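# Stow coiled earphones in chest drawer, then close it

## Task

Get the coiled earphones inside the small chest's open drawer, then push that drawer closed, with the chest still standing upright at the end.

## Robot and tools

Robot: two seven-joint arms, left_arm and right_arm, each ending in a parallel gripper. The left gripper's fingers can fold. A part held in the outer quarter of the pads, near the tips, is squeezed normally. Held deeper toward the palm, the fingers may wrap and pull it inward, so a thin part can slip and a wide one can be squeezed harder than asked. A fingertip pushed straight into a surface folds easily unless the gripper is fully shut, so a move can go past the surface with little sign of it and the next grasp can fail. The right gripper's fingers are rigid. Wrist cameras: cam_left_wrist and cam_right_wrist, both 896x504.

Frame: the scene frame has its origin at table-top height, midway between the nominal arm bases. +z is up, +x points out over the table, and left_arm sits on the +y side (image left/right do not follow these names). Calibrated bases: left_arm at (-0.009, +0.290, 0) m, right_arm at (+0.017, -0.393, 0) m, both turned only slightly about z. Each gripper's fingers point along its own +z and close along its own y. The reported end_effector_position is the point between the closed pads; fingertips reach about 33 mm past it when the gap is 40 mm or less, and only about 9 mm past it when fully open. Printed poses may be off by a few centimetres, more at long reach.

The 18-number row (used by execute_actions and move): one flat list covering both arms. Numbers 1-9 are left_arm: dx, dy, dz, rx, ry, rz, then gripper position, force_limit, speed. Numbers 10-18 are the same nine for right_arm. All are in [-1, 1]. The six pose numbers are offsets, not poses: they are measured along scene-frame axes from that arm's Hand target as it was when the action or move began, with rotation taken about the Hand target's position. Scale: 1.0 equals 0.6 m for dx, dy, dz and 180 degrees for rx, ry, rz, which form a single rotation vector. Sending an offset again moves the arm again. Six zeros mean hold at (or re-request) the present Hand target. Gripper position: +1 fully open (140 mm), about -0.8 pads touching, -1 closes until blocked. force_limit sets squeeze after a slow close, roughly 14 N at -1, 40 N at 0, 58 N at +1. speed sets finger speed, about 30 mm/s at -1, 140 at 0, 250 at +1, and a fast close grips much harder. Both start at +1. Gripper numbers are absolute commands every time, so to leave a gripper alone, repeat its previous three numbers; a 0 is a real command.

execute_actions(actions, cameras): actions is a list of actions; each action is a list of 1 to 15 rows, each row one control step of 1/30 s. A short action keeps its last row for the remaining steps. Each row in an action counts from that action's starting Hand target, not from the previous row. An empty list returns state plus all camera images. cameras: list of names, ["all"], or [] for none.

move(target, speed, blend, blocking, cameras): target is one 18-number row or a list of up to 15 rows, all offsets from the same starting Hand targets. The grippers follow straight lines with no obstacle avoidance and all finish together, lasting at least 0.5 s and at most 10 s. speed is in m/s (0.002 to 2, default 0.25), either one value or one per target. blend is in metres and rounds the corners between listed targets; the default 0 stops at each one. Finger changes in later targets are applied once everything is at rest there. blocking=false returns after about 0.5 s while the move goes on. The result adds a move: line such as done, off_target, moving, held or fault, plus limits (paced = clipped, held = steps withheld).

wait(seconds 0 to 10) lets the scene run while the last commands hold. stop brakes a running move (the fingers keep moving). zoom_image(camera, region [x0,y0,x1,y1] in pixels, at most 504 by 504) enlarges part of that camera's latest image. clear_fault(arm) clears a torque or force fault on one arm once a result has shown it. finished_scene(scene) ends the current scene for good; scene is its number.

Results: Hand target is the last commanded pose after clipping, and the next offsets start from it. On each step the controller clips commands to within 70 mm and 16 degrees of the measured pose, so the gripper may stop short. Waiting does not close that gap, but any later command asks for it again; send the shortfall as an extra offset if needed. object_status: 0 moving, 1 blocked while opening, 2 blocked while closing (treat as a grasp), 3 reached the request or pads met (holding is unclear). position_measured is in counts: 3 is open, 75 about 100 mm, 139 about 60 mm, 200 about 20 mm, 230 pads meet. Joint torques, external joint torques and flange force (in gripper axes) show loads and contact but carry noise and offsets. A MOTOR HOT line warns of overheating, which leads to a 30-60 s braking stop.

Avoid: letting the earphones or chest fall off the table or drop from height; tipping the chest; hard hits on fixed or heavy items; slamming the drawer; any contact between the two grippers or arms, including one gripper closing on the other's fingers; squeezing a part hard while it still rests on something; swinging a load fast. Contact of 85 N, or joint contact torque over its limit (85 N m for big joints, 11 N m for the wrist joints), stops the arm until clear_fault. So do joint range overruns and moving a joint too fast. After a force fault from something held, open the gripper first. To stop a push, command the target back behind the gripper. Large wrist turns can swing the elbow. Loose objects may occasionally be nudged by outside forces.

Each tool is called after ">>>" by a JSON object that holds its "method" and its "body", one argument or row to a line.

## Session

>>> {"method": "execute_actions", "body": {
  "actions": []
}}

Scene clock: 0.00 s.
left_arm: end_effector_position=(+0.2504, +0.4651, +0.1220) position_measured=3 object_status=3 end_effector_quat_wxyz=(+0.355, +0.800, +0.014, +0.484) | right_arm: end_effector_position=(+0.2772, -0.6119, +0.3061) position_measured=3 object_status=3 end_effector_quat_wxyz=(-0.005, +0.972, +0.233, -0.022)
Joint positions: left_arm=[1.207 0.151 0.33 -2.691 -0.982 1.646 0.686] | right_arm=[-0.497 -0.672 -0.15 -2.458 -0.12 1.753 -2.614]
Joint velocities: within noise
Joint torques (N m): no reading
External joint torques (N m): no reading
Flange force (N): no reading
Hand target: left_arm +0.2504, +0.4651, +0.1220; +0.355, +0.800, +0.014, +0.484 | right_arm +0.2772, -0.6119, +0.3061; -0.005, +0.972, +0.233, -0.022
Tool commands: left_gripper/position=+1.0 left_gripper/force_limit=+1.0 left_gripper/speed=+1.0 right_gripper/position=+1.0 right_gripper/force_limit=+1.0 right_gripper/speed=+1.0

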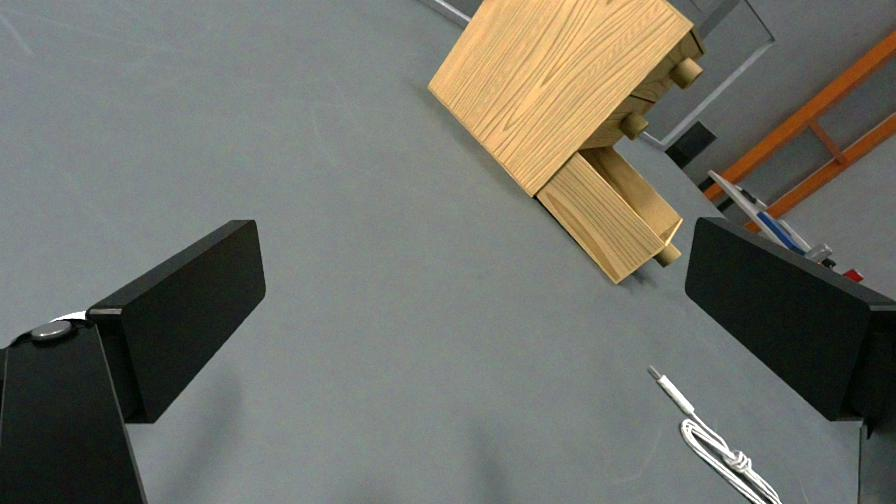

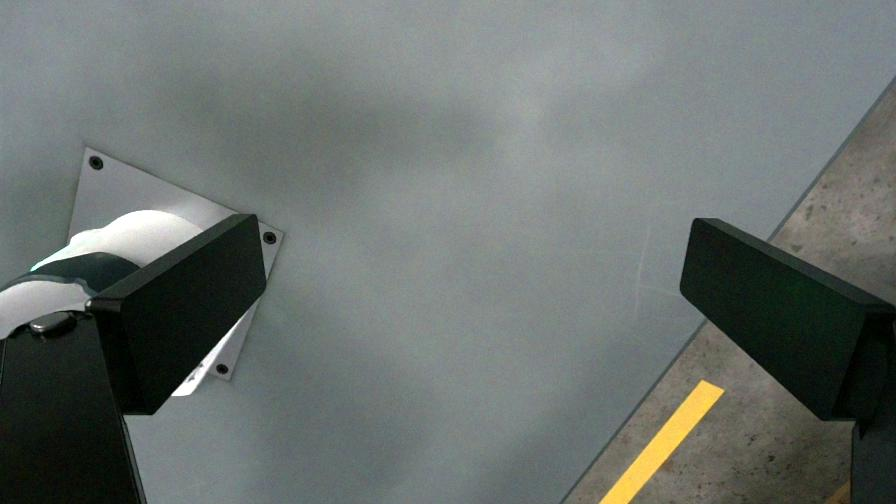

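>>> {"method": "move", "body": {
  "target": [
    [0,0,0,0,0,0,1,1,1,0.205,0.437,0.073,0,0,-0.4917,1,1,0],
    [0,0,0,0,0,0,1,1,1,-0.045,0.987,-0.01,0,0,-0.983,1,1,0]
  ],
  "speed": 0.4,
  "blend": 0.08,
  "cameras": ["all"]
}}

Scene clock: 27.50 s.
left_arm: end_effector_position=(+0.2504, +0.4651, +0.1220) position_measured=3 object_status=3 end_effector_quat_wxyz=(+0.355, +0.800, +0.014, +0.484) | right_arm: end_effector_position=(+0.2496, -0.0195, +0.3006) position_measured=3 object_status=3 end_effector_quat_wxyz=(+0.021, -0.263, +0.965, -0.004)
Joint positions: left_arm=[1.207 0.151 0.33 -2.691 -0.982 1.646 0.686] | right_arm=[-1.011 -1.769 0.77 -2.131 1.282 0.835 1.022]
Joint velocities: left_arm=[within noise] | right_arm=[0.001 -0.001 0.002 0 0 0.001 0.006]
Joint torques (N m): left_arm=[-0.09 -23.87 1.25 10.74 -0.2 -1.69 0.11] | right_arm=[0.87 30.61 -22.48 -0.72 0.52 2.72 0.35]
External joint torques (N m): left_arm=[-0.07 -0.71 0.41 -0.42 0.17 -0.03 0.03] | right_arm=[0.81 -0.34 -0.08 -1.31 -0.05 0.14 0.35]
Flange force (N): left_arm=[1.0 4.3 -0.2] | right_arm=[4.7 -0.2 4.3]
Hand target: left_arm +0.2504, +0.4651, +0.1220; +0.355, +0.800, +0.014, +0.484 | right_arm +0.2502, -0.0197, +0.3001; +0.022, -0.259, +0.966, -0.005
Off the commanded pose: left_arm 0.000 m, 0 deg | right_arm 0.001 m, 1 deg.
joint sent to its limit (right arm) — joint 2 (shoulder), lower limit. The joint targets still meet the commanded pose.
move: done; limits=paced

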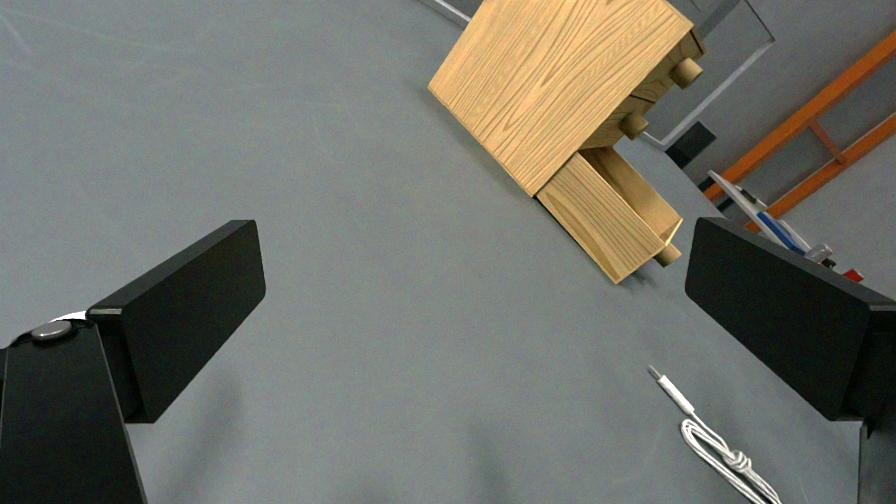

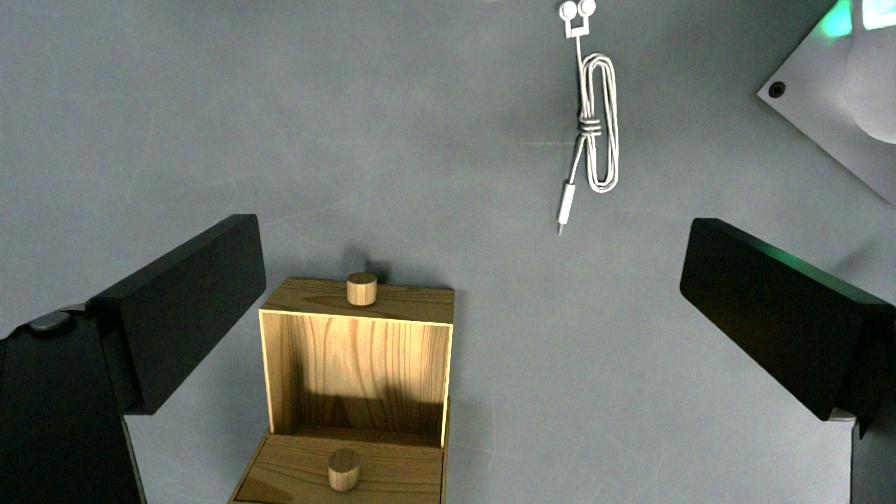

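>>> {"method": "move", "body": {
  "target": [
    [0,0,0,0,0,0,1,1,1,0.25,-0.55,0.083,0,0,0,1,1,0],
    [0,0,0,0,0,0,1,1,1,0.333,-0.933,0.067,0,0,0,1,1,0]
  ],
  "speed": 0.35,
  "blend": 0.08
}}

>>> {"method": "move", "body": {
  "target": [
    [0,0,0,0,0,0,1,1,1,0.2,-0.35,0.02,0,0,0,1,1,0],
    [0,0,0,0,0,0,1,1,1,0.4,0.12,0.0,0,0,0,1,1,0]
  ],
  "speed": 0.35,
  "blend": 0.06
}}

Scene clock: 62.50 s.
left_arm: end_effector_position=(+0.2504, +0.4651, +0.1220) position_measured=3 object_status=3 end_effector_quat_wxyz=(+0.355, +0.800, +0.014, +0.484) | right_arm: end_effector_position=(+0.4501, -0.5788, +0.3402) position_measured=3 object_status=3 end_effector_quat_wxyz=(+0.023, -0.254, +0.967, -0.003)
Joint positions: left_arm=[1.207 0.151 0.33 -2.691 -0.982 1.646 0.686] | right_arm=[-1.898 -0.887 1.008 -2.054 0.76 1.516 0.028]
Joint velocities: left_arm=[within noise] | right_arm=[0 0.001 -0.001 0 -0.001 0.001 -0.007]
Joint torques (N m): left_arm=[-0.14 -23.9 1.23 10.72 -0.2 -1.7 0.07] | right_arm=[0.9 13.26 -21.79 17.12 0.6 2.77 -0.33]
External joint torques (N m): left_arm=[-0.14 -0.77 0.36 -0.38 0.16 -0.04 -0.01] | right_arm=[0.87 1.06 -0.47 -0.47 -0.25 0.17 -0.33]
Flange force (N): left_arm=[1.4 4.4 -0.2] | right_arm=[2.6 2.1 0.3]
Hand target: left_arm +0.2504, +0.4651, +0.1220; +0.355, +0.800, +0.014, +0.484 | right_arm +0.4500, -0.5795, +0.3403; +0.022, -0.259, +0.966, -0.005
Off the commanded pose: left_arm 0.000 m, 0 deg | right_arm 0.001 m, 1 deg.
move: done

Scene clock: 65.57 s.
left_arm: end_effector_position=(+0.2504, +0.4651, +0.1220) position_measured=3 object_status=3 end_effector_quat_wxyz=(+0.355, +0.800, +0.014, +0.484) | right_arm: end_effector_position=(+0.6899, -0.5088, +0.3409) position_measured=3 object_status=3 end_effector_quat_wxyz=(+0.022, -0.262, +0.965, -0.006)
Joint positions: left_arm=[1.207 0.151 0.33 -2.691 -0.982 1.646 0.686] | right_arm=[-2.506 -0.817 1.704 -1.207 0.844 1.456 0.479]
Joint velocities: left_arm=[within noise] | right_arm=[0.001 -0.001 0.001 0 -0.001 0.001 0.007]
Joint torques (N m): left_arm=[-0.08 -23.86 1.19 10.74 -0.21 -1.71 0.08] | right_arm=[-0.18 38.58 -20.69 14.87 0.96 2.38 0.27]
External joint torques (N m): left_arm=[-0.11 -0.65 0.28 -0.49 0.16 -0.05 0] | right_arm=[-0.06 -0.5 -0.39 -0.37 0.17 -0.26 0.28]
Flange force (N): left_arm=[1.1 4.1 0.0] | right_arm=[0.7 1.2 0.7]
Hand target: left_arm +0.2504, +0.4651, +0.1220; +0.355, +0.800, +0.014, +0.484 | right_arm +0.6900, -0.5075, +0.3403; +0.022, -0.259, +0.966, -0.005
Off the commanded pose: left_arm 0.000 m, 0 deg | right_arm 0.001 m, 0 deg.
move: done

>>> {"method": "move", "body": {
  "target": [
    [0,0,0,0,0,0,1,1,1,-0.4,-0.12,0.05,0,0,0,1,1,0],
    [0,0,0,0,0,0,1,1,1,-0.733,-0.567,0.08,0,0,0,1,1,0]
  ],
  "speed": 0.35,
  "blend": 0.08
}}

>>> {"method": "move", "body": {
  "target": [0,0,0,0,0,0,1,1,1,-0.167,-0.383,-0.12,0,0,0,1,1,0],
  "speed": 0.3
}}

Scene clock: 89.60 s.
left_arm: end_effector_position=(+0.2504, +0.4651, +0.1220) position_measured=3 object_status=3 end_effector_quat_wxyz=(+0.355, +0.800, +0.014, +0.484) | right_arm: end_effector_position=(+0.2508, -0.8464, +0.3881) position_measured=3 object_status=3 end_effector_quat_wxyz=(+0.023, -0.254, +0.967, -0.003)
Joint positions: left_arm=[1.207 0.151 0.33 -2.691 -0.982 1.646 0.686] | right_arm=[-2.065 -0.264 0.807 -1.83 0.236 1.652 -0.221]
Joint velocities: left_arm=[within noise] | right_arm=[-0.002 -0.002 -0.001 -0.001 -0.002 -0.001 -0.005]
Joint torques (N m): left_arm=[-0.12 -23.88 1.25 10.71 -0.2 -1.7 0.06] | right_arm=[0.89 -11.08 -6.72 23.66 0.59 2.73 -0.36]
External joint torques (N m): left_arm=[-0.13 -0.75 0.37 -0.41 0.16 -0.04 -0.02] | right_arm=[0.95 1 -0.37 -0.27 -0.27 0.13 -0.36]
Flange force (N): left_arm=[1.3 4.3 -0.2] | right_arm=[1.0 -1.6 0.8]
Hand target: left_arm +0.2504, +0.4651, +0.1220; +0.355, +0.800, +0.014, +0.484 | right_arm +0.2502, -0.8477, +0.3883; +0.022, -0.259, +0.966, -0.005
Off the commanded pose: left_arm 0.000 m, 0 deg | right_arm 0.001 m, 1 deg.
move: done

Scene clock: 91.53 s.
left_arm: end_effector_position=(+0.2504, +0.4651, +0.1220) position_measured=3 object_status=3 end_effector_quat_wxyz=(+0.355, +0.800, +0.014, +0.484) | right_arm: end_effector_position=(+0.1512, -1.0779, +0.3170) position_measured=3 object_status=3 end_effector_quat_wxyz=(+0.023, -0.260, +0.965, -0.006)
Joint positions: left_arm=[1.207 0.151 0.33 -2.691 -0.982 1.646 0.686] | right_arm=[-1.884 0.57 0.718 -1.146 -0.318 1.61 -0.181]
Joint velocities: left_arm=[within noise] | right_arm=[0.002 0.002 -0.002 0.001 0 -0.003 0]
Joint torques (N m): left_arm=[-0.06 -23.9 1.19 10.64 -0.2 -1.69 0.05] | right_arm=[1.16 -42.85 9.44 22.48 0.85 2.45 0.1]
External joint torques (N m): left_arm=[-0.01 -0.69 0.37 -0.55 0.17 -0.02 -0.03] | right_arm=[1.34 0.86 -0.55 -0.17 0 -0.17 0.1]
Flange force (N): left_arm=[1.1 4.6 -0.1] | right_arm=[1.2 -8.9 -1.8]
Hand target: left_arm +0.2504, +0.4651, +0.1220; +0.355, +0.800, +0.014, +0.484 | right_arm +0.1500, -1.0775, +0.3163; +0.022, -0.259, +0.966, -0.005
Off the commanded pose: left_arm 0.000 m, 0 deg | right_arm 0.001 m, 0 deg.
move: done

>>> {"method": "move", "body": {
  "target": [
    [0,0,0,0,0,0,1,1,1,0.467,0.267,0.025,0,0,0,1,1,0],
    [0,0,0,0,0,0,1,1,1,0.733,0.6,0.025,0,0,0,1,1,0]
  ],
  "speed": 0.35,
  "blend": 0.08
}}

>>> {"method": "move", "body": {
  "target": [
    [0,0,0,0,0,0,1,1,1,0.167,0.5,0.0,0,0,0,1,1,0],
    [0,0,0,0,0,0,1,1,1,0.117,0.92,0.017,0,0,0,1,1,0]
  ],
  "speed": 0.35,
  "blend": 0.08
}}

Scene clock: 100.87 s.
left_arm: end_effector_position=(+0.2504, +0.4651, +0.1220) position_measured=3 object_status=3 end_effector_quat_wxyz=(+0.355, +0.800, +0.014, +0.484) | right_arm: end_effector_position=(+0.5904, -0.7176, +0.3312) position_measured=3 object_status=3 end_effector_quat_wxyz=(+0.023, -0.263, +0.965, -0.005)
Joint positions: left_arm=[1.207 0.151 0.33 -2.691 -0.982 1.646 0.686] | right_arm=[-1.167 0.369 0.784 -1.412 -0.24 1.718 0.662]
Joint velocities: left_arm=[within noise] | right_arm=[-0.001 0 0 0 -0.001 0 0.007]
Joint torques (N m): left_arm=[-0.04 -23.85 1.23 10.76 -0.22 -1.7 0.05] | right_arm=[0.92 -35.27 7.57 23.63 0.78 2.41 0.25]
External joint torques (N m): left_arm=[-0.07 -0.7 0.33 -0.4 0.15 -0.04 -0.03] | right_arm=[1.02 0.44 -0.38 -0.17 0 -0.21 0.25]
Flange force (N): left_arm=[1.2 4.1 -0.2] | right_arm=[-3.8 -3.4 -0.6]
Hand target: left_arm +0.2504, +0.4651, +0.1220; +0.355, +0.800, +0.014, +0.484 | right_arm +0.5898, -0.7175, +0.3313; +0.022, -0.259, +0.966, -0.005
Off the commanded pose: left_arm 0.000 m, 0 deg | right_arm 0.001 m, 0 deg.
move: done

Scene clock: 103.97 s.
left_arm: end_effector_position=(+0.2504, +0.4651, +0.1220) position_measured=3 object_status=3 end_effector_quat_wxyz=(+0.355, +0.800, +0.014, +0.484) | right_arm: end_effector_position=(+0.6606, -0.1654, +0.3420) position_measured=3 object_status=3 end_effector_quat_wxyz=(+0.023, -0.263, +0.965, -0.005)
Joint positions: left_arm=[1.207 0.151 0.33 -2.691 -0.982 1.646 0.686] | right_arm=[-0.205 0.465 0.745 -1.246 -0.33 1.641 1.549]
Joint velocities: left_arm=[within noise] | right_arm=[0 -0.001 -0.001 0 0 -0.001 0.005]
Joint torques (N m): left_arm=[-0.11 -23.83 1.23 10.71 -0.22 -1.71 0.09] | right_arm=[0.9 -39 8.62 22.84 0.75 2.33 0.24]
External joint torques (N m): left_arm=[-0.09 -0.71 0.38 -0.43 0.15 -0.04 0] | right_arm=[0.67 0.71 -0.49 -0.04 -0.03 -0.21 0.24]
Flange force (N): left_arm=[1.1 4.2 -0.2] | right_arm=[-6.5 0.0 -1.3]
Hand target: left_arm +0.2504, +0.4651, +0.1220; +0.355, +0.800, +0.014, +0.484 | right_arm +0.6600, -0.1655, +0.3415; +0.022, -0.259, +0.966, -0.005
Off the commanded pose: left_arm 0.000 m, 0 deg | right_arm 0.001 m, 1 deg.
move: done

>>> {"method": "move", "body": {
  "target": [
    [0,0,0,0,0,0,1,1,1,-0.3,0.3,0.02,0,0,0,0,1,0],
    [0,0,0,0,0,0,1,1,1,-0.733,0.408,-0.067,-0.001,0.0137,0.0556,0,1,0]
  ],
  "speed": 0.3,
  "blend": 0.08,
  "cameras": ["all"]
}}

Scene clock: 112.23 s.
left_arm: end_effector_position=(+0.2504, +0.4651, +0.1220) position_measured=3 object_status=3 end_effector_quat_wxyz=(+0.355, +0.800, +0.014, +0.484) | right_arm: end_effector_position=(+0.2199, +0.0783, +0.3010) position_measured=129 object_status=3 end_effector_quat_wxyz=(+0.000, -0.346, +0.938, -0.001)
Joint positions: left_arm=[1.207 0.151 0.33 -2.691 -0.982 1.646 0.686] | right_arm=[0.081 -0.278 0.968 -2.021 0.235 1.853 1.843]
Joint velocities: left_arm=[within noise] | right_arm=[-0.002 0 -0.001 0 0.003 0.005 0.002]
Joint torques (N m): left_arm=[-0.07 -23.83 1.2 10.68 -0.22 -1.71 0.1] | right_arm=[-0.02 -9 -8.31 23 1.14 2.65 0.22]
External joint torques (N m): left_arm=[-0.11 -0.7 0.29 -0.47 0.14 -0.05 0.02] | right_arm=[0.06 -0.42 -0.87 -1.09 0.33 0.2 0.22]
Flange force (N): left_arm=[1.1 4.2 0.0] | right_arm=[7.6 -3.9 2.2]
Hand target: left_arm +0.2504, +0.4651, +0.1220; +0.355, +0.800, +0.014, +0.484 | right_arm +0.2202, +0.0793, +0.3013; +0.001, -0.342, +0.940, +0.001
Off the commanded pose: left_arm 0.000 m, 0 deg | right_arm 0.001 m, 1 deg.
move: done

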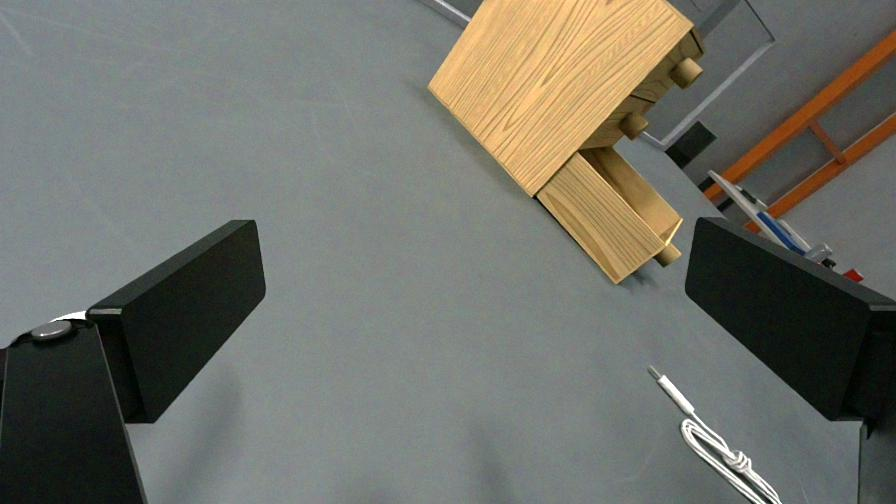

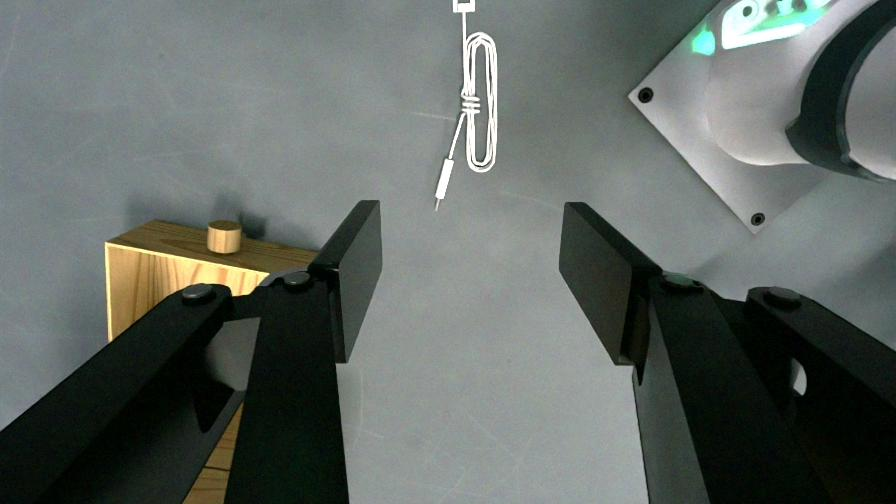

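>>> {"method": "move", "body": {
  "target": [0,0,0,0,0,0,1,1,1,-0.0555,0.0,-0.385,0,0,0,-0.2,1,0],
  "speed": 0.2,
  "cameras": ["all"]
}}

>>> {"method": "zoom_image", "body": {
  "camera": "cam_right_wrist",
  "region": [320, 0, 660, 300]
}}

Scene clock: 123.43 s.
left_arm: end_effector_position=(+0.2504, +0.4651, +0.1220) position_measured=3 object_status=3 end_effector_quat_wxyz=(+0.355, +0.800, +0.014, +0.484) | right_arm: end_effector_position=(+0.1862, +0.0795, +0.0699) position_measured=154 object_status=3 end_effector_quat_wxyz=(+0.000, -0.345, +0.939, +0.003)
Joint positions: left_arm=[1.207 0.151 0.33 -2.691 -0.982 1.646 0.686] | right_arm=[0.182 0.181 1.017 -2.38 -0.242 2.466 2.264]
Joint velocities: left_arm=[within noise] | right_arm=[0 0.001 0 0.001 0.001 0.001 0.007]
Joint torques (N m): left_arm=[-0.07 -23.87 1.21 10.67 -0.21 -1.71 0.05] | right_arm=[0.88 -18.57 4.06 20.24 0.57 2.27 0.18]
External joint torques (N m): left_arm=[0 -0.7 0.41 -0.51 0.16 -0.04 -0.03] | right_arm=[0.92 -0.47 -0.5 0.32 0.01 -0.19 0.18]
Flange force (N): left_arm=[1.1 4.5 -0.2] | right_arm=[-2.7 3.2 1.9]
Hand target: left_arm +0.2504, +0.4651, +0.1220; +0.355, +0.800, +0.014, +0.484 | right_arm +0.1869, +0.0793, +0.0703; +0.001, -0.342, +0.940, +0.001
Off the commanded pose: left_arm 0.000 m, 0 deg | right_arm 0.001 m, 0 deg.
move: done

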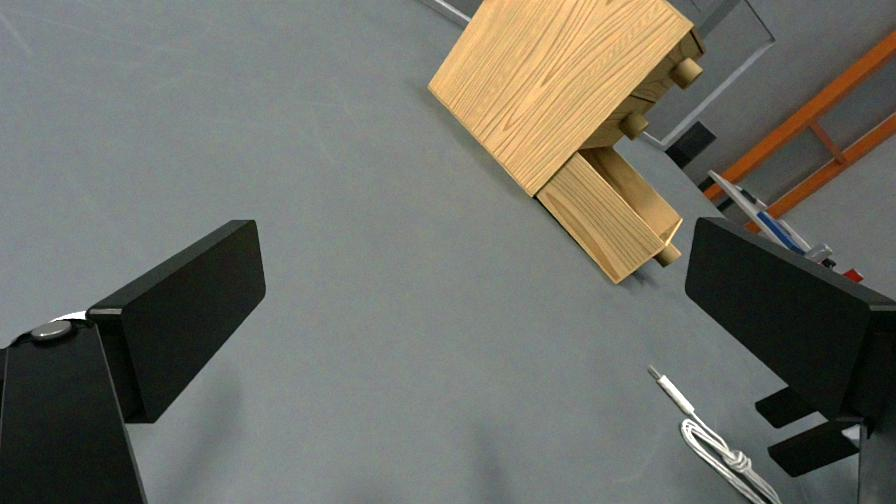

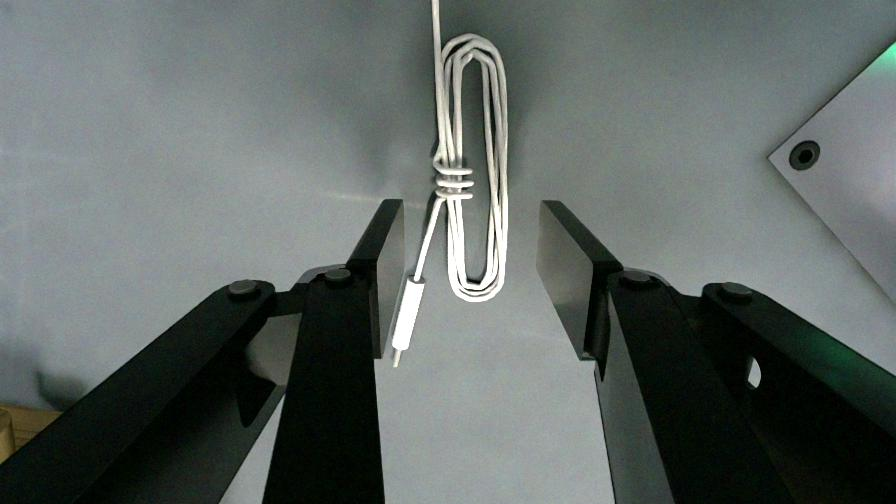

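Scaled by 1.482 from the camera's 896x504 image, which has a finer 1280x720 frame.

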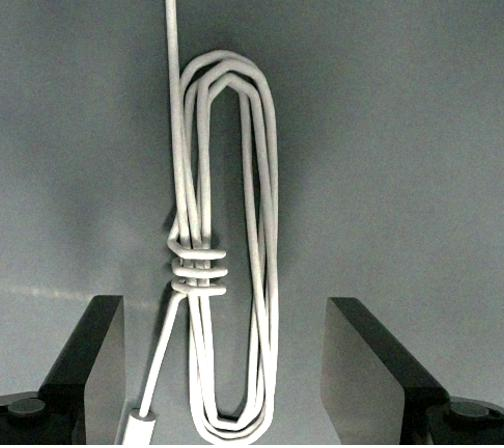

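>>> {"method": "move", "body": {
  "target": [0,0,0,0,0,0,1,1,1,0,0,-0.0665,0,0,0,-0.2,1,0],
  "speed": 0.08
}}

>>> {"method": "move", "body": {
  "target": [0,0,0,0,0,0,1,1,1,0,0,-0.0083,0,0,0,-0.2,1,0],
  "speed": 0.02
}}

>>> {"method": "move", "body": {
  "target": [0,0,0,0,0,0,1,1,1,0,0,-0.0058,0,0,0,-0.2,1,0],
  "speed": 0.02,
  "cameras": ["cam_right_wrist"]
}}

>>> {"method": "zoom_image", "body": {
  "camera": "cam_right_wrist",
  "region": [320, 60, 660, 360]
}}

Scene clock: 133.43 s.
left_arm: end_effector_position=(+0.2504, +0.4651, +0.1220) position_measured=3 object_status=3 end_effector_quat_wxyz=(+0.355, +0.800, +0.014, +0.484) | right_arm: end_effector_position=(+0.1857, +0.0776, +0.0294) position_measured=154 object_status=3 end_effector_quat_wxyz=(-0.002, -0.345, +0.939, +0.000)
Joint positions: left_arm=[1.207 0.151 0.33 -2.691 -0.982 1.646 0.686] | right_arm=[0.304 0.293 0.876 -2.382 -0.394 2.534 2.37]
Joint velocities: left_arm=[within noise] | right_arm=[0.001 -0.002 0 0 -0.001 0.001 0.007]
Joint torques (N m): left_arm=[-0.09 -23.83 1.19 10.71 -0.22 -1.7 0.09] | right_arm=[0.88 -24.04 6.31 18.54 0.53 2.63 0.28]
External joint torques (N m): left_arm=[-0.09 -0.66 0.32 -0.41 0.14 -0.03 0.01] | right_arm=[0.82 -0.8 -0.48 0.37 0.02 0.17 0.28]
Flange force (N): left_arm=[1.1 4.0 -0.1] | right_arm=[-0.8 2.4 2.1]
Hand target: left_arm +0.2504, +0.4651, +0.1220; +0.355, +0.800, +0.014, +0.484 | right_arm +0.1869, +0.0793, +0.0304; +0.001, -0.342, +0.940, +0.001
Off the commanded pose: left_arm 0.000 m, 0 deg | right_arm 0.002 m, 1 deg.
move: done

Scene clock: 134.33 s.
left_arm: end_effector_position=(+0.2504, +0.4651, +0.1220) position_measured=3 object_status=3 end_effector_quat_wxyz=(+0.355, +0.800, +0.014, +0.484) | right_arm: end_effector_position=(+0.1864, +0.0778, +0.0252) position_measured=154 object_status=3 end_effector_quat_wxyz=(-0.001, -0.344, +0.939, +0.000)
Joint positions: left_arm=[1.207 0.151 0.33 -2.691 -0.982 1.646 0.686] | right_arm=[0.326 0.3 0.851 -2.382 -0.405 2.544 2.379]
Joint velocities: left_arm=[within noise] | right_arm=[0.003 0.001 -0.002 -0.002 0 0.002 0.004]
Joint torques (N m): left_arm=[-0.06 -23.9 1.27 10.73 -0.2 -1.7 0.12] | right_arm=[0.59 -23.66 6.75 18.36 0.4 2.62 0.19]
External joint torques (N m): left_arm=[-0.04 -0.74 0.42 -0.42 0.17 -0.04 0.04] | right_arm=[0.64 0.17 0.05 0.36 -0.12 0.16 0.19]
Flange force (N): left_arm=[1.1 4.4 -0.3] | right_arm=[-2.1 3.0 3.1]
Hand target: left_arm +0.2504, +0.4651, +0.1220; +0.355, +0.800, +0.014, +0.484 | right_arm +0.1869, +0.0793, +0.0255; +0.001, -0.342, +0.940, +0.001
Off the commanded pose: left_arm 0.000 m, 0 deg | right_arm 0.002 m, 0 deg.
move: done

Scene clock: 135.23 s.
left_arm: end_effector_position=(+0.2504, +0.4651, +0.1220) position_measured=3 object_status=3 end_effector_quat_wxyz=(+0.355, +0.800, +0.014, +0.484) | right_arm: end_effector_position=(+0.1864, +0.0779, +0.0218) position_measured=154 object_status=3 end_effector_quat_wxyz=(-0.001, -0.344, +0.939, +0.000)
Joint positions: left_arm=[1.207 0.151 0.33 -2.691 -0.982 1.646 0.686] | right_arm=[0.344 0.306 0.831 -2.382 -0.411 2.552 2.384]
Joint torques (N m): left_arm=[-0.1 -23.86 1.17 10.69 -0.22 -1.72 0.05] | right_arm=[0.71 -24.21 6.52 18.21 0.45 2.56 0.21]
External joint torques (N m): left_arm=[-0.1 -0.78 0.31 -0.41 0.14 -0.06 -0.03] | right_arm=[0.77 0.22 -0.22 0.31 -0.05 0.1 0.21]
Flange force (N): left_arm=[1.5 4.4 -0.1] | right_arm=[-2.5 3.4 3.9]
Hand target: left_arm +0.2504, +0.4651, +0.1220; +0.355, +0.800, +0.014, +0.484 | right_arm +0.1869, +0.0793, +0.0220; +0.001, -0.342, +0.940, +0.001
Off the commanded pose: left_arm 0.000 m, 0 deg | right_arm 0.001 m, 0 deg.
move: done
Images, in order (width x height): cam_right_wrist 896x504.

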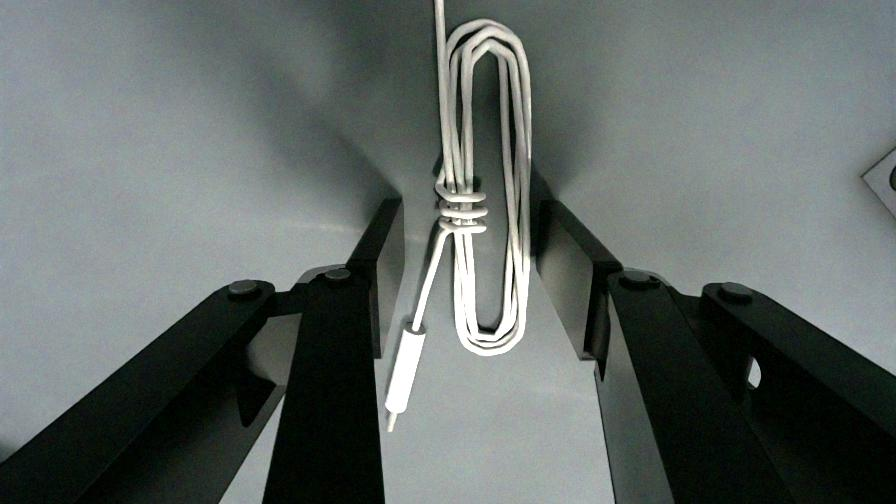

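Scaled by 1.482 from the camera's 896x504 image, which has a finer 1280x720 frame.

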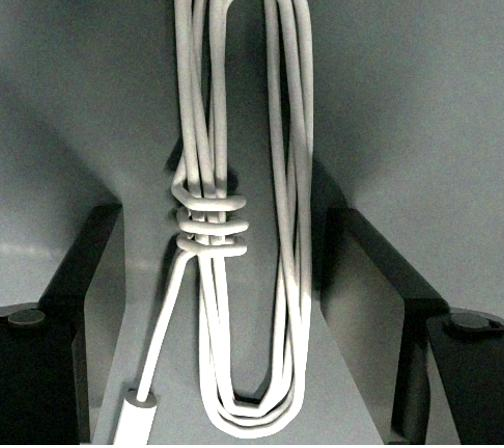

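>>> {"method": "move", "body": {
  "target": [
    [0,0,0,0,0,0,1,1,1,-0.005,0.0062,0,0,0,0,-0.2,1,0],
    [0,0,0,0,0,0,1,1,1,-0.005,0.0062,-0.0025,0,0,0,-0.2,1,0]
  ],
  "speed": 0.03,
  "cameras": ["cam_right_wrist"]
}}

Scene clock: 156.93 s.
left_arm: end_effector_position=(+0.2504, +0.4651, +0.1220) position_measured=3 object_status=3 end_effector_quat_wxyz=(+0.355, +0.800, +0.014, +0.484) | right_arm: end_effector_position=(+0.1837, +0.0825, +0.0213) position_measured=154 object_status=3 end_effector_quat_wxyz=(+0.001, -0.344, +0.939, +0.001)
Joint positions: left_arm=[1.207 0.151 0.33 -2.691 -0.982 1.646 0.686] | right_arm=[0.373 0.311 0.813 -2.372 -0.412 2.552 2.394]
Joint velocities: left_arm=[within noise] | right_arm=[0.003 -0.001 -0.001 0.001 0 0 0.005]
Joint torques (N m): left_arm=[-0.11 -23.89 1.19 10.69 -0.2 -1.71 0.04] | right_arm=[1.71 -23.08 5.13 17.63 0.36 3.21 0.11]
External joint torques (N m): left_arm=[-0.11 -0.77 0.33 -0.45 0.16 -0.05 -0.04] | right_arm=[1.68 1.85 -1.7 -0.18 -0.14 0.76 0.1]
Flange force (N): left_arm=[1.4 4.5 -0.1] | right_arm=[-6.8 7.1 15.3]
Hand target: left_arm +0.2504, +0.4651, +0.1220; +0.355, +0.800, +0.014, +0.484 | right_arm +0.1839, +0.0830, +0.0205; +0.001, -0.342, +0.940, +0.001
Off the commanded pose: left_arm 0.000 m, 0 deg | right_arm 0.001 m, 0 deg.
move: done
Images, in order (width x height): cam_right_wrist 896x504.

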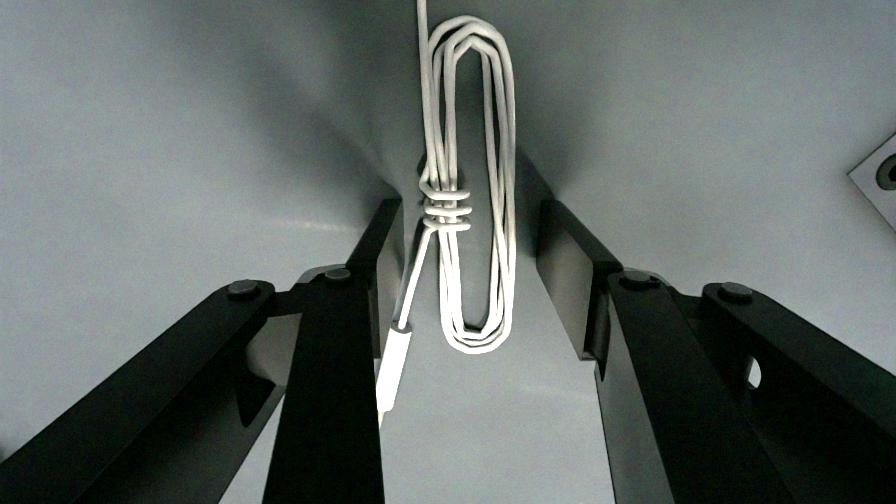

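>>> {"method": "move", "body": {
  "target": [
    [0,0,0,0,0,0,1,1,1,0,0,0.0015,0,0,0,-0.2,1,0],
    [0,0,0,0,0,0,1,1,1,0,0,0.0015,0,0,0,-1,-1,-1]
  ],
  "speed": 0.03,
  "cameras": ["cam_right_wrist"]
}}

>>> {"method": "wait", "body": {
  "seconds": 0.8
}}

Scene clock: 162.87 s.
left_arm: end_effector_position=(+0.2504, +0.4651, +0.1220) position_measured=3 object_status=3 end_effector_quat_wxyz=(+0.355, +0.800, +0.014, +0.484) | right_arm: end_effector_position=(+0.1872, +0.0833, +0.0232) position_measured=220 object_status=2 end_effector_quat_wxyz=(+0.003, -0.341, +0.940, +0.001)
Joint positions: left_arm=[1.207 0.151 0.33 -2.691 -0.982 1.646 0.686] | right_arm=[0.372 0.307 0.81 -2.37 -0.412 2.552 2.395]
Joint velocities: left_arm=[within noise] | right_arm=[0.003 0.002 0 0 -0.001 0.006 -0.001]
Joint torques (N m): left_arm=[-0.11 -23.86 1.21 10.72 -0.21 -1.7 0.05] | right_arm=[1.28 -23.32 7.17 16.55 0.61 2.35 0.02]
External joint torques (N m): left_arm=[-0.09 -0.74 0.36 -0.39 0.15 -0.04 -0.03] | right_arm=[1.23 1.72 0.41 -1.39 0.1 -0.12 0.02]
Flange force (N): left_arm=[1.3 4.3 -0.2] | right_arm=[0.0 2.7 5.3]
Hand target: left_arm +0.2504, +0.4651, +0.1220; +0.355, +0.800, +0.014, +0.484 | right_arm +0.1839, +0.0830, +0.0214; +0.001, -0.342, +0.940, +0.001
Off the commanded pose: left_arm 0.000 m, 0 deg | right_arm 0.004 m, 0 deg.
move: off_target (right_arm)
Images, in order (width x height): cam_right_wrist 896x504.

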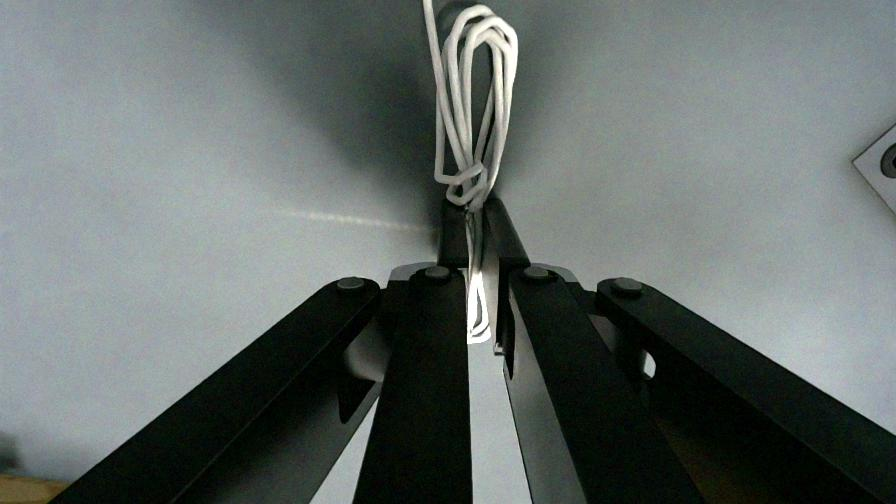

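Scene clock: 163.67 s.
left_arm: end_effector_position=(+0.2504, +0.4651, +0.1220) position_measured=3 object_status=3 end_effector_quat_wxyz=(+0.355, +0.800, +0.014, +0.484) | right_arm: end_effector_position=(+0.1870, +0.0837, +0.0232) position_measured=220 object_status=2 end_effector_quat_wxyz=(+0.003, -0.341, +0.940, +0.002)
Joint positions: left_arm=[1.207 0.151 0.33 -2.691 -0.982 1.646 0.686] | right_arm=[0.372 0.307 0.81 -2.37 -0.412 2.553 2.395]
Joint torques (N m): left_arm=[-0.09 -23.84 1.2 10.69 -0.22 -1.71 0.09] | right_arm=[1.21 -23.11 7.14 16.63 0.6 2.37 0.04]
External joint torques (N m): left_arm=[-0.07 -0.67 0.36 -0.46 0.15 -0.04 0.01] | right_arm=[1.27 1.92 0.49 -1.3 0.09 -0.1 0.04]
Flange force (N): left_arm=[1.0 4.2 -0.1] | right_arm=[-0.6 3.3 5.9]
Hand target: left_arm +0.2504, +0.4651, +0.1220; +0.355, +0.800, +0.014, +0.484 | right_arm +0.1839, +0.0830, +0.0214; +0.001, -0.342, +0.940, +0.001
Tool commands: left_gripper/position=+1.0 left_gripper/force_limit=+1.0 left_gripper/speed=+1.0 right_gripper/position=-1.0 right_gripper/force_limit=-1.0 right_gripper/speed=-1.0
Off the commanded pose: left_arm 0.000 m, 0 deg | right_arm 0.004 m, 0 deg.
wait: 0.80 s; at rest by 0.17 s

>>> {"method": "move", "body": {
  "target": [
    [0,0,0,0,0,0,1,1,1,0,0,0.1,0,0,0,-1,-1,-1],
    [0,0,0,0,0,0,1,1,1,0.15,-0.09,0.45,0,0,0,-1,-1,-1]
  ],
  "speed": [0.08,0.15],
  "blend": [0.02,0],
  "cameras": ["cam_right_wrist","cam_left_wrist"]
}}

Scene clock: 172.40 s.
left_arm: end_effector_position=(+0.2504, +0.4651, +0.1220) position_measured=3 object_status=3 end_effector_quat_wxyz=(+0.355, +0.800, +0.014, +0.484) | right_arm: end_effector_position=(+0.2736, +0.0298, +0.2914) position_measured=220 object_status=2 end_effector_quat_wxyz=(+0.001, -0.337, +0.941, +0.003)
Joint positions: left_arm=[1.207 0.151 0.33 -2.691 -0.982 1.646 0.686] | right_arm=[0.228 -0.28 0.708 -2.113 0.194 1.898 1.752]
Joint velocities: left_arm=[within noise] | right_arm=[-0.001 0.001 0 0.001 -0.002 0 -0.007]
Joint torques (N m): left_arm=[-0.1 -23.88 1.2 10.7 -0.22 -1.7 0.05] | right_arm=[0.88 -13.93 -6.67 24.28 0.67 2.28 -0.43]
External joint torques (N m): left_arm=[-0.11 -0.77 0.33 -0.36 0.13 -0.04 -0.03] | right_arm=[0.75 0.98 -0.99 -0.03 -0.14 -0.17 -0.43]
Flange force (N): left_arm=[1.5 4.3 -0.1] | right_arm=[-1.4 -1.2 -0.4]
Hand target: left_arm +0.2504, +0.4651, +0.1220; +0.355, +0.800, +0.014, +0.484 | right_arm +0.2739, +0.0290, +0.2914; +0.001, -0.342, +0.940, +0.001
Off the commanded pose: left_arm 0.000 m, 0 deg | right_arm 0.001 m, 1 deg.
move: done

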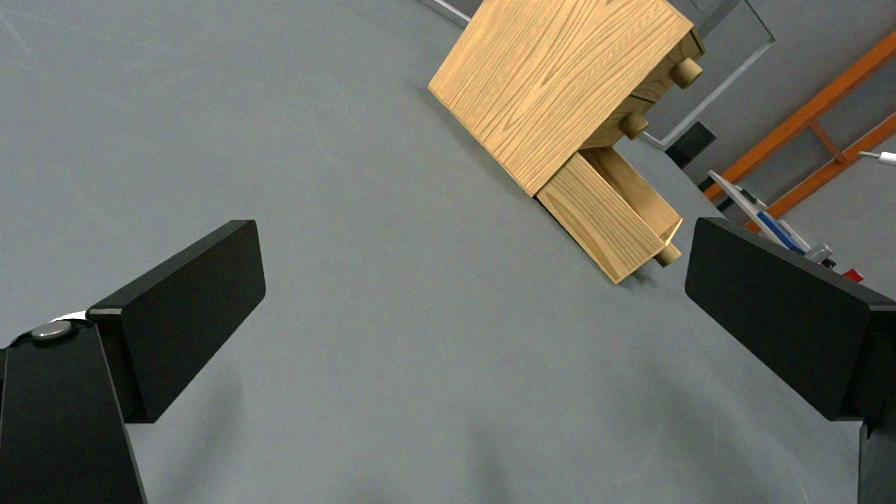

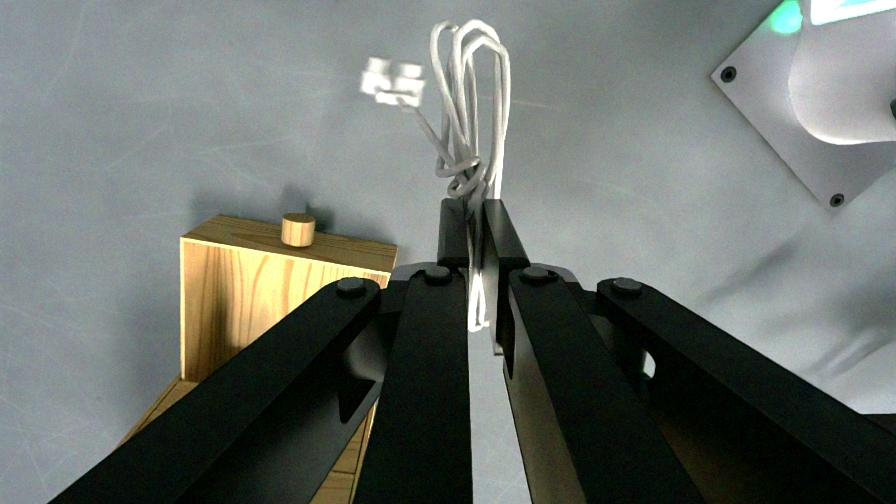

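>>> {"method": "zoom_image", "body": {
  "camera": "cam_right_wrist",
  "region": [90, 180, 480, 504]
}}

Scaled by 1.292 from the camera's 896x504 image, which has a finer 1280x720 frame.

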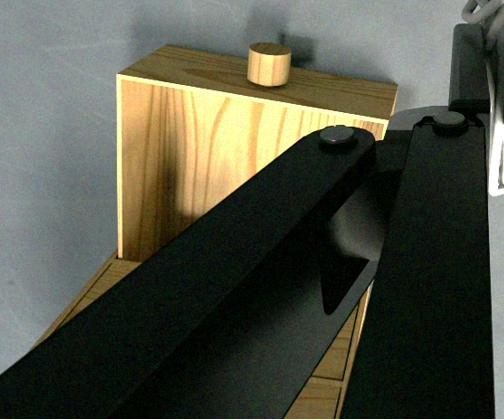

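>>> {"method": "move", "body": {
  "target": [
    [0,0,0,0,0,0,1,1,1,0.343,-0.048,0.02,0,0,0.433,-1,-1,-1]
  ],
  "speed": 0.25,
  "cameras": ["cam_right_wrist","cam_left_wrist"]
}}

Scene clock: 206.40 s.
left_arm: end_effector_position=(+0.2504, +0.4651, +0.1220) position_measured=3 object_status=3 end_effector_quat_wxyz=(+0.355, +0.800, +0.014, +0.484) | right_arm: end_effector_position=(+0.4796, +0.0011, +0.3037) position_measured=220 object_status=2 end_effector_quat_wxyz=(-0.001, +0.855, -0.519, -0.002)
Joint positions: left_arm=[1.207 0.151 0.33 -2.691 -0.982 1.646 0.686] | right_arm=[0.173 0.169 0.56 -1.666 -0.087 1.81 0.285]
Joint velocities: left_arm=[within noise] | right_arm=[0.001 0.001 0 0.001 -0.002 -0.002 -0.004]
Joint torques (N m): left_arm=[-0.07 -23.88 1.22 10.73 -0.22 -1.7 0.07] | right_arm=[-0.07 -32.05 3.25 24.37 0.72 2.38 -0.38]
External joint torques (N m): left_arm=[-0.05 -0.79 0.37 -0.35 0.14 -0.04 -0.01] | right_arm=[-0.1 0.75 0.23 -0.19 -0.01 -0.16 -0.38]
Flange force (N): left_arm=[1.4 4.3 -0.3] | right_arm=[0.2 -1.7 0.1]
Hand target: left_arm +0.2504, +0.4651, +0.1220; +0.355, +0.800, +0.014, +0.484 | right_arm +0.4797, +0.0002, +0.3034; +0.000, +0.857, -0.516, -0.002
Off the commanded pose: left_arm 0.000 m, 0 deg | right_arm 0.001 m, 1 deg.
move: done

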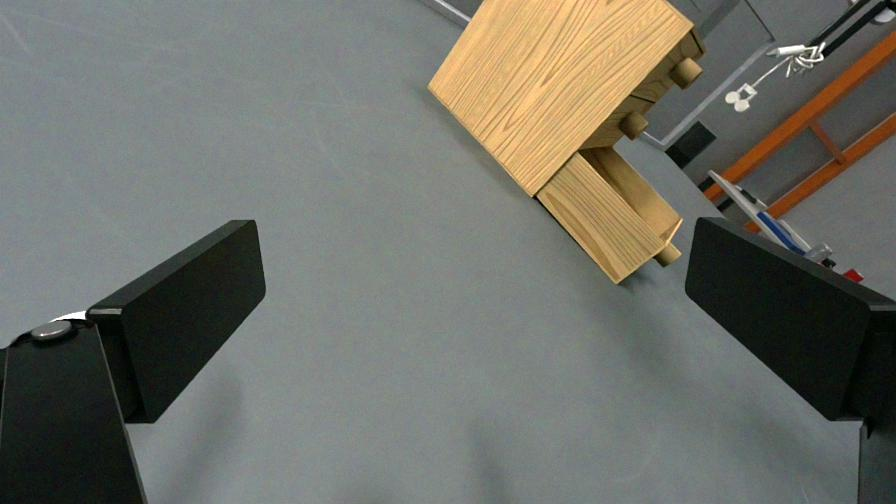

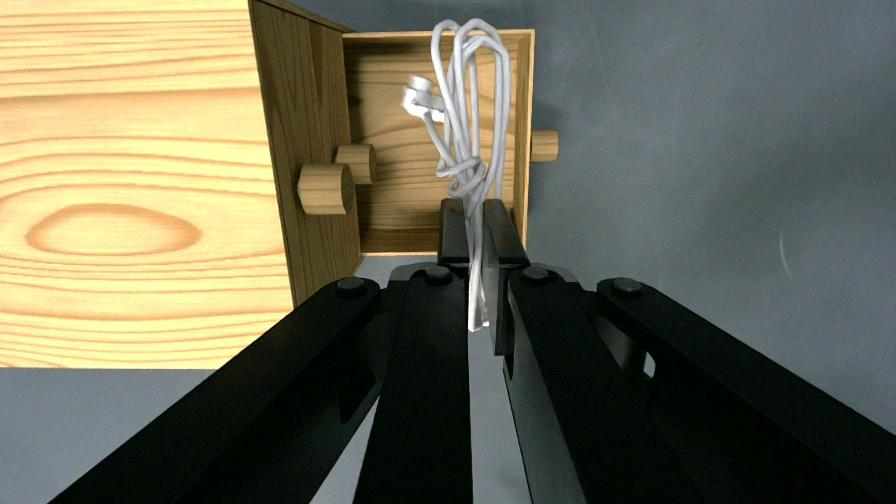

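>>> {"method": "zoom_image", "body": {
  "camera": "cam_left_wrist",
  "region": [640, 0, 896, 144]
}}

Scaled by 1.969 from the camera's 896x504 image, which has a finer 1280x720 frame.

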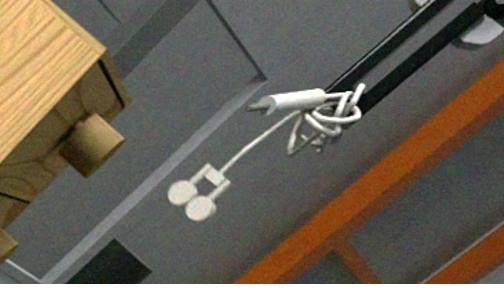

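>>> {"method": "move", "body": {
  "target": [
    [0,0,0,0,0,0,1,1,1,-0.0045,0.01,-0.16,0.0904,-0.1068,-0.134,-1,-1,-1]
  ],
  "speed": 0.18,
  "cameras": ["cam_right_wrist","cam_left_wrist"]
}}

Scene clock: 237.50 s.
left_arm: end_effector_position=(+0.2504, +0.4651, +0.1220) position_measured=3 object_status=3 end_effector_quat_wxyz=(+0.355, +0.800, +0.014, +0.484) | right_arm: end_effector_position=(+0.4763, +0.0056, +0.2061) position_measured=220 object_status=2 end_effector_quat_wxyz=(-0.203, +0.713, -0.668, +0.067)
Joint positions: left_arm=[1.207 0.151 0.33 -2.691 -0.982 1.646 0.686] | right_arm=[0.099 -0.097 0.624 -2.377 -0.111 2.714 0.775]
Joint velocities: left_arm=[within noise] | right_arm=[0 0 -0.001 0 0 0 0.006]
Joint torques (N m): left_arm=[-0.1 -23.88 1.22 10.68 -0.22 -1.7 0.05] | right_arm=[-0.21 -22 -1.59 22.94 0.46 3.45 0.26]
External joint torques (N m): left_arm=[-0.12 -0.75 0.33 -0.44 0.15 -0.04 -0.03] | right_arm=[-0.35 -0.31 0.05 -0.26 -0.26 0.16 0.3]
Flange force (N): left_arm=[1.4 4.4 -0.1] | right_arm=[-0.7 1.1 1.7]
Hand target: left_arm +0.2504, +0.4651, +0.1220; +0.355, +0.800, +0.014, +0.484 | right_arm +0.4770, +0.0062, +0.2074; -0.205, +0.711, -0.669, +0.068
Off the commanded pose: left_arm 0.000 m, 0 deg | right_arm 0.002 m, 0 deg.
move: done

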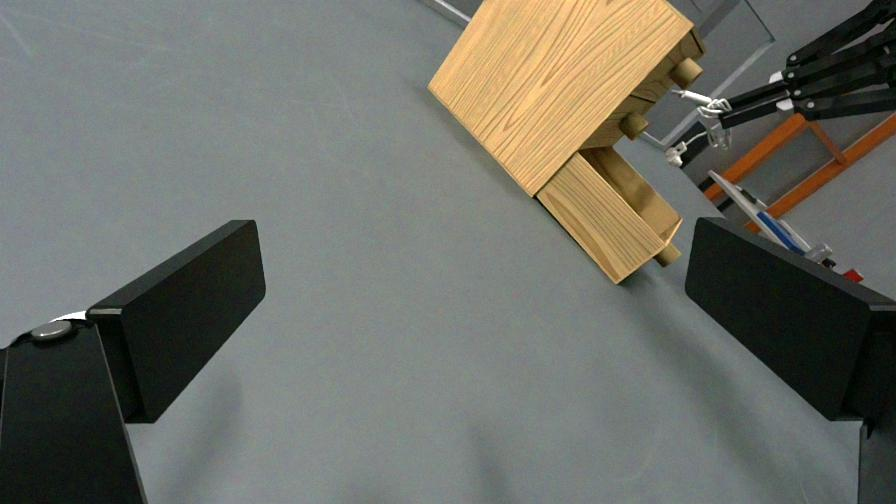

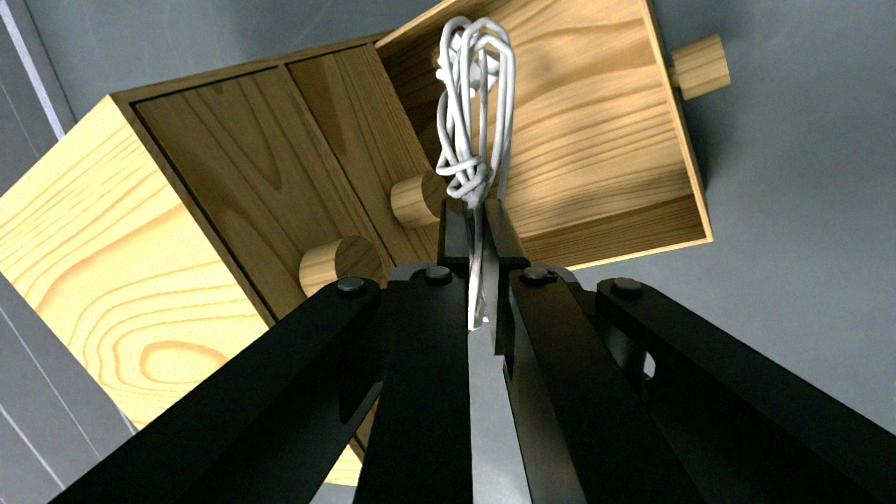

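>>> {"method": "zoom_image", "body": {
  "camera": "cam_left_wrist",
  "region": [600, 30, 856, 190]
}}

Scaled by 1.969 from the camera's 896x504 image, which has a finer 1280x720 frame.

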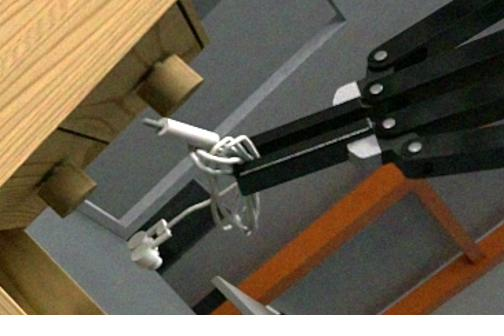

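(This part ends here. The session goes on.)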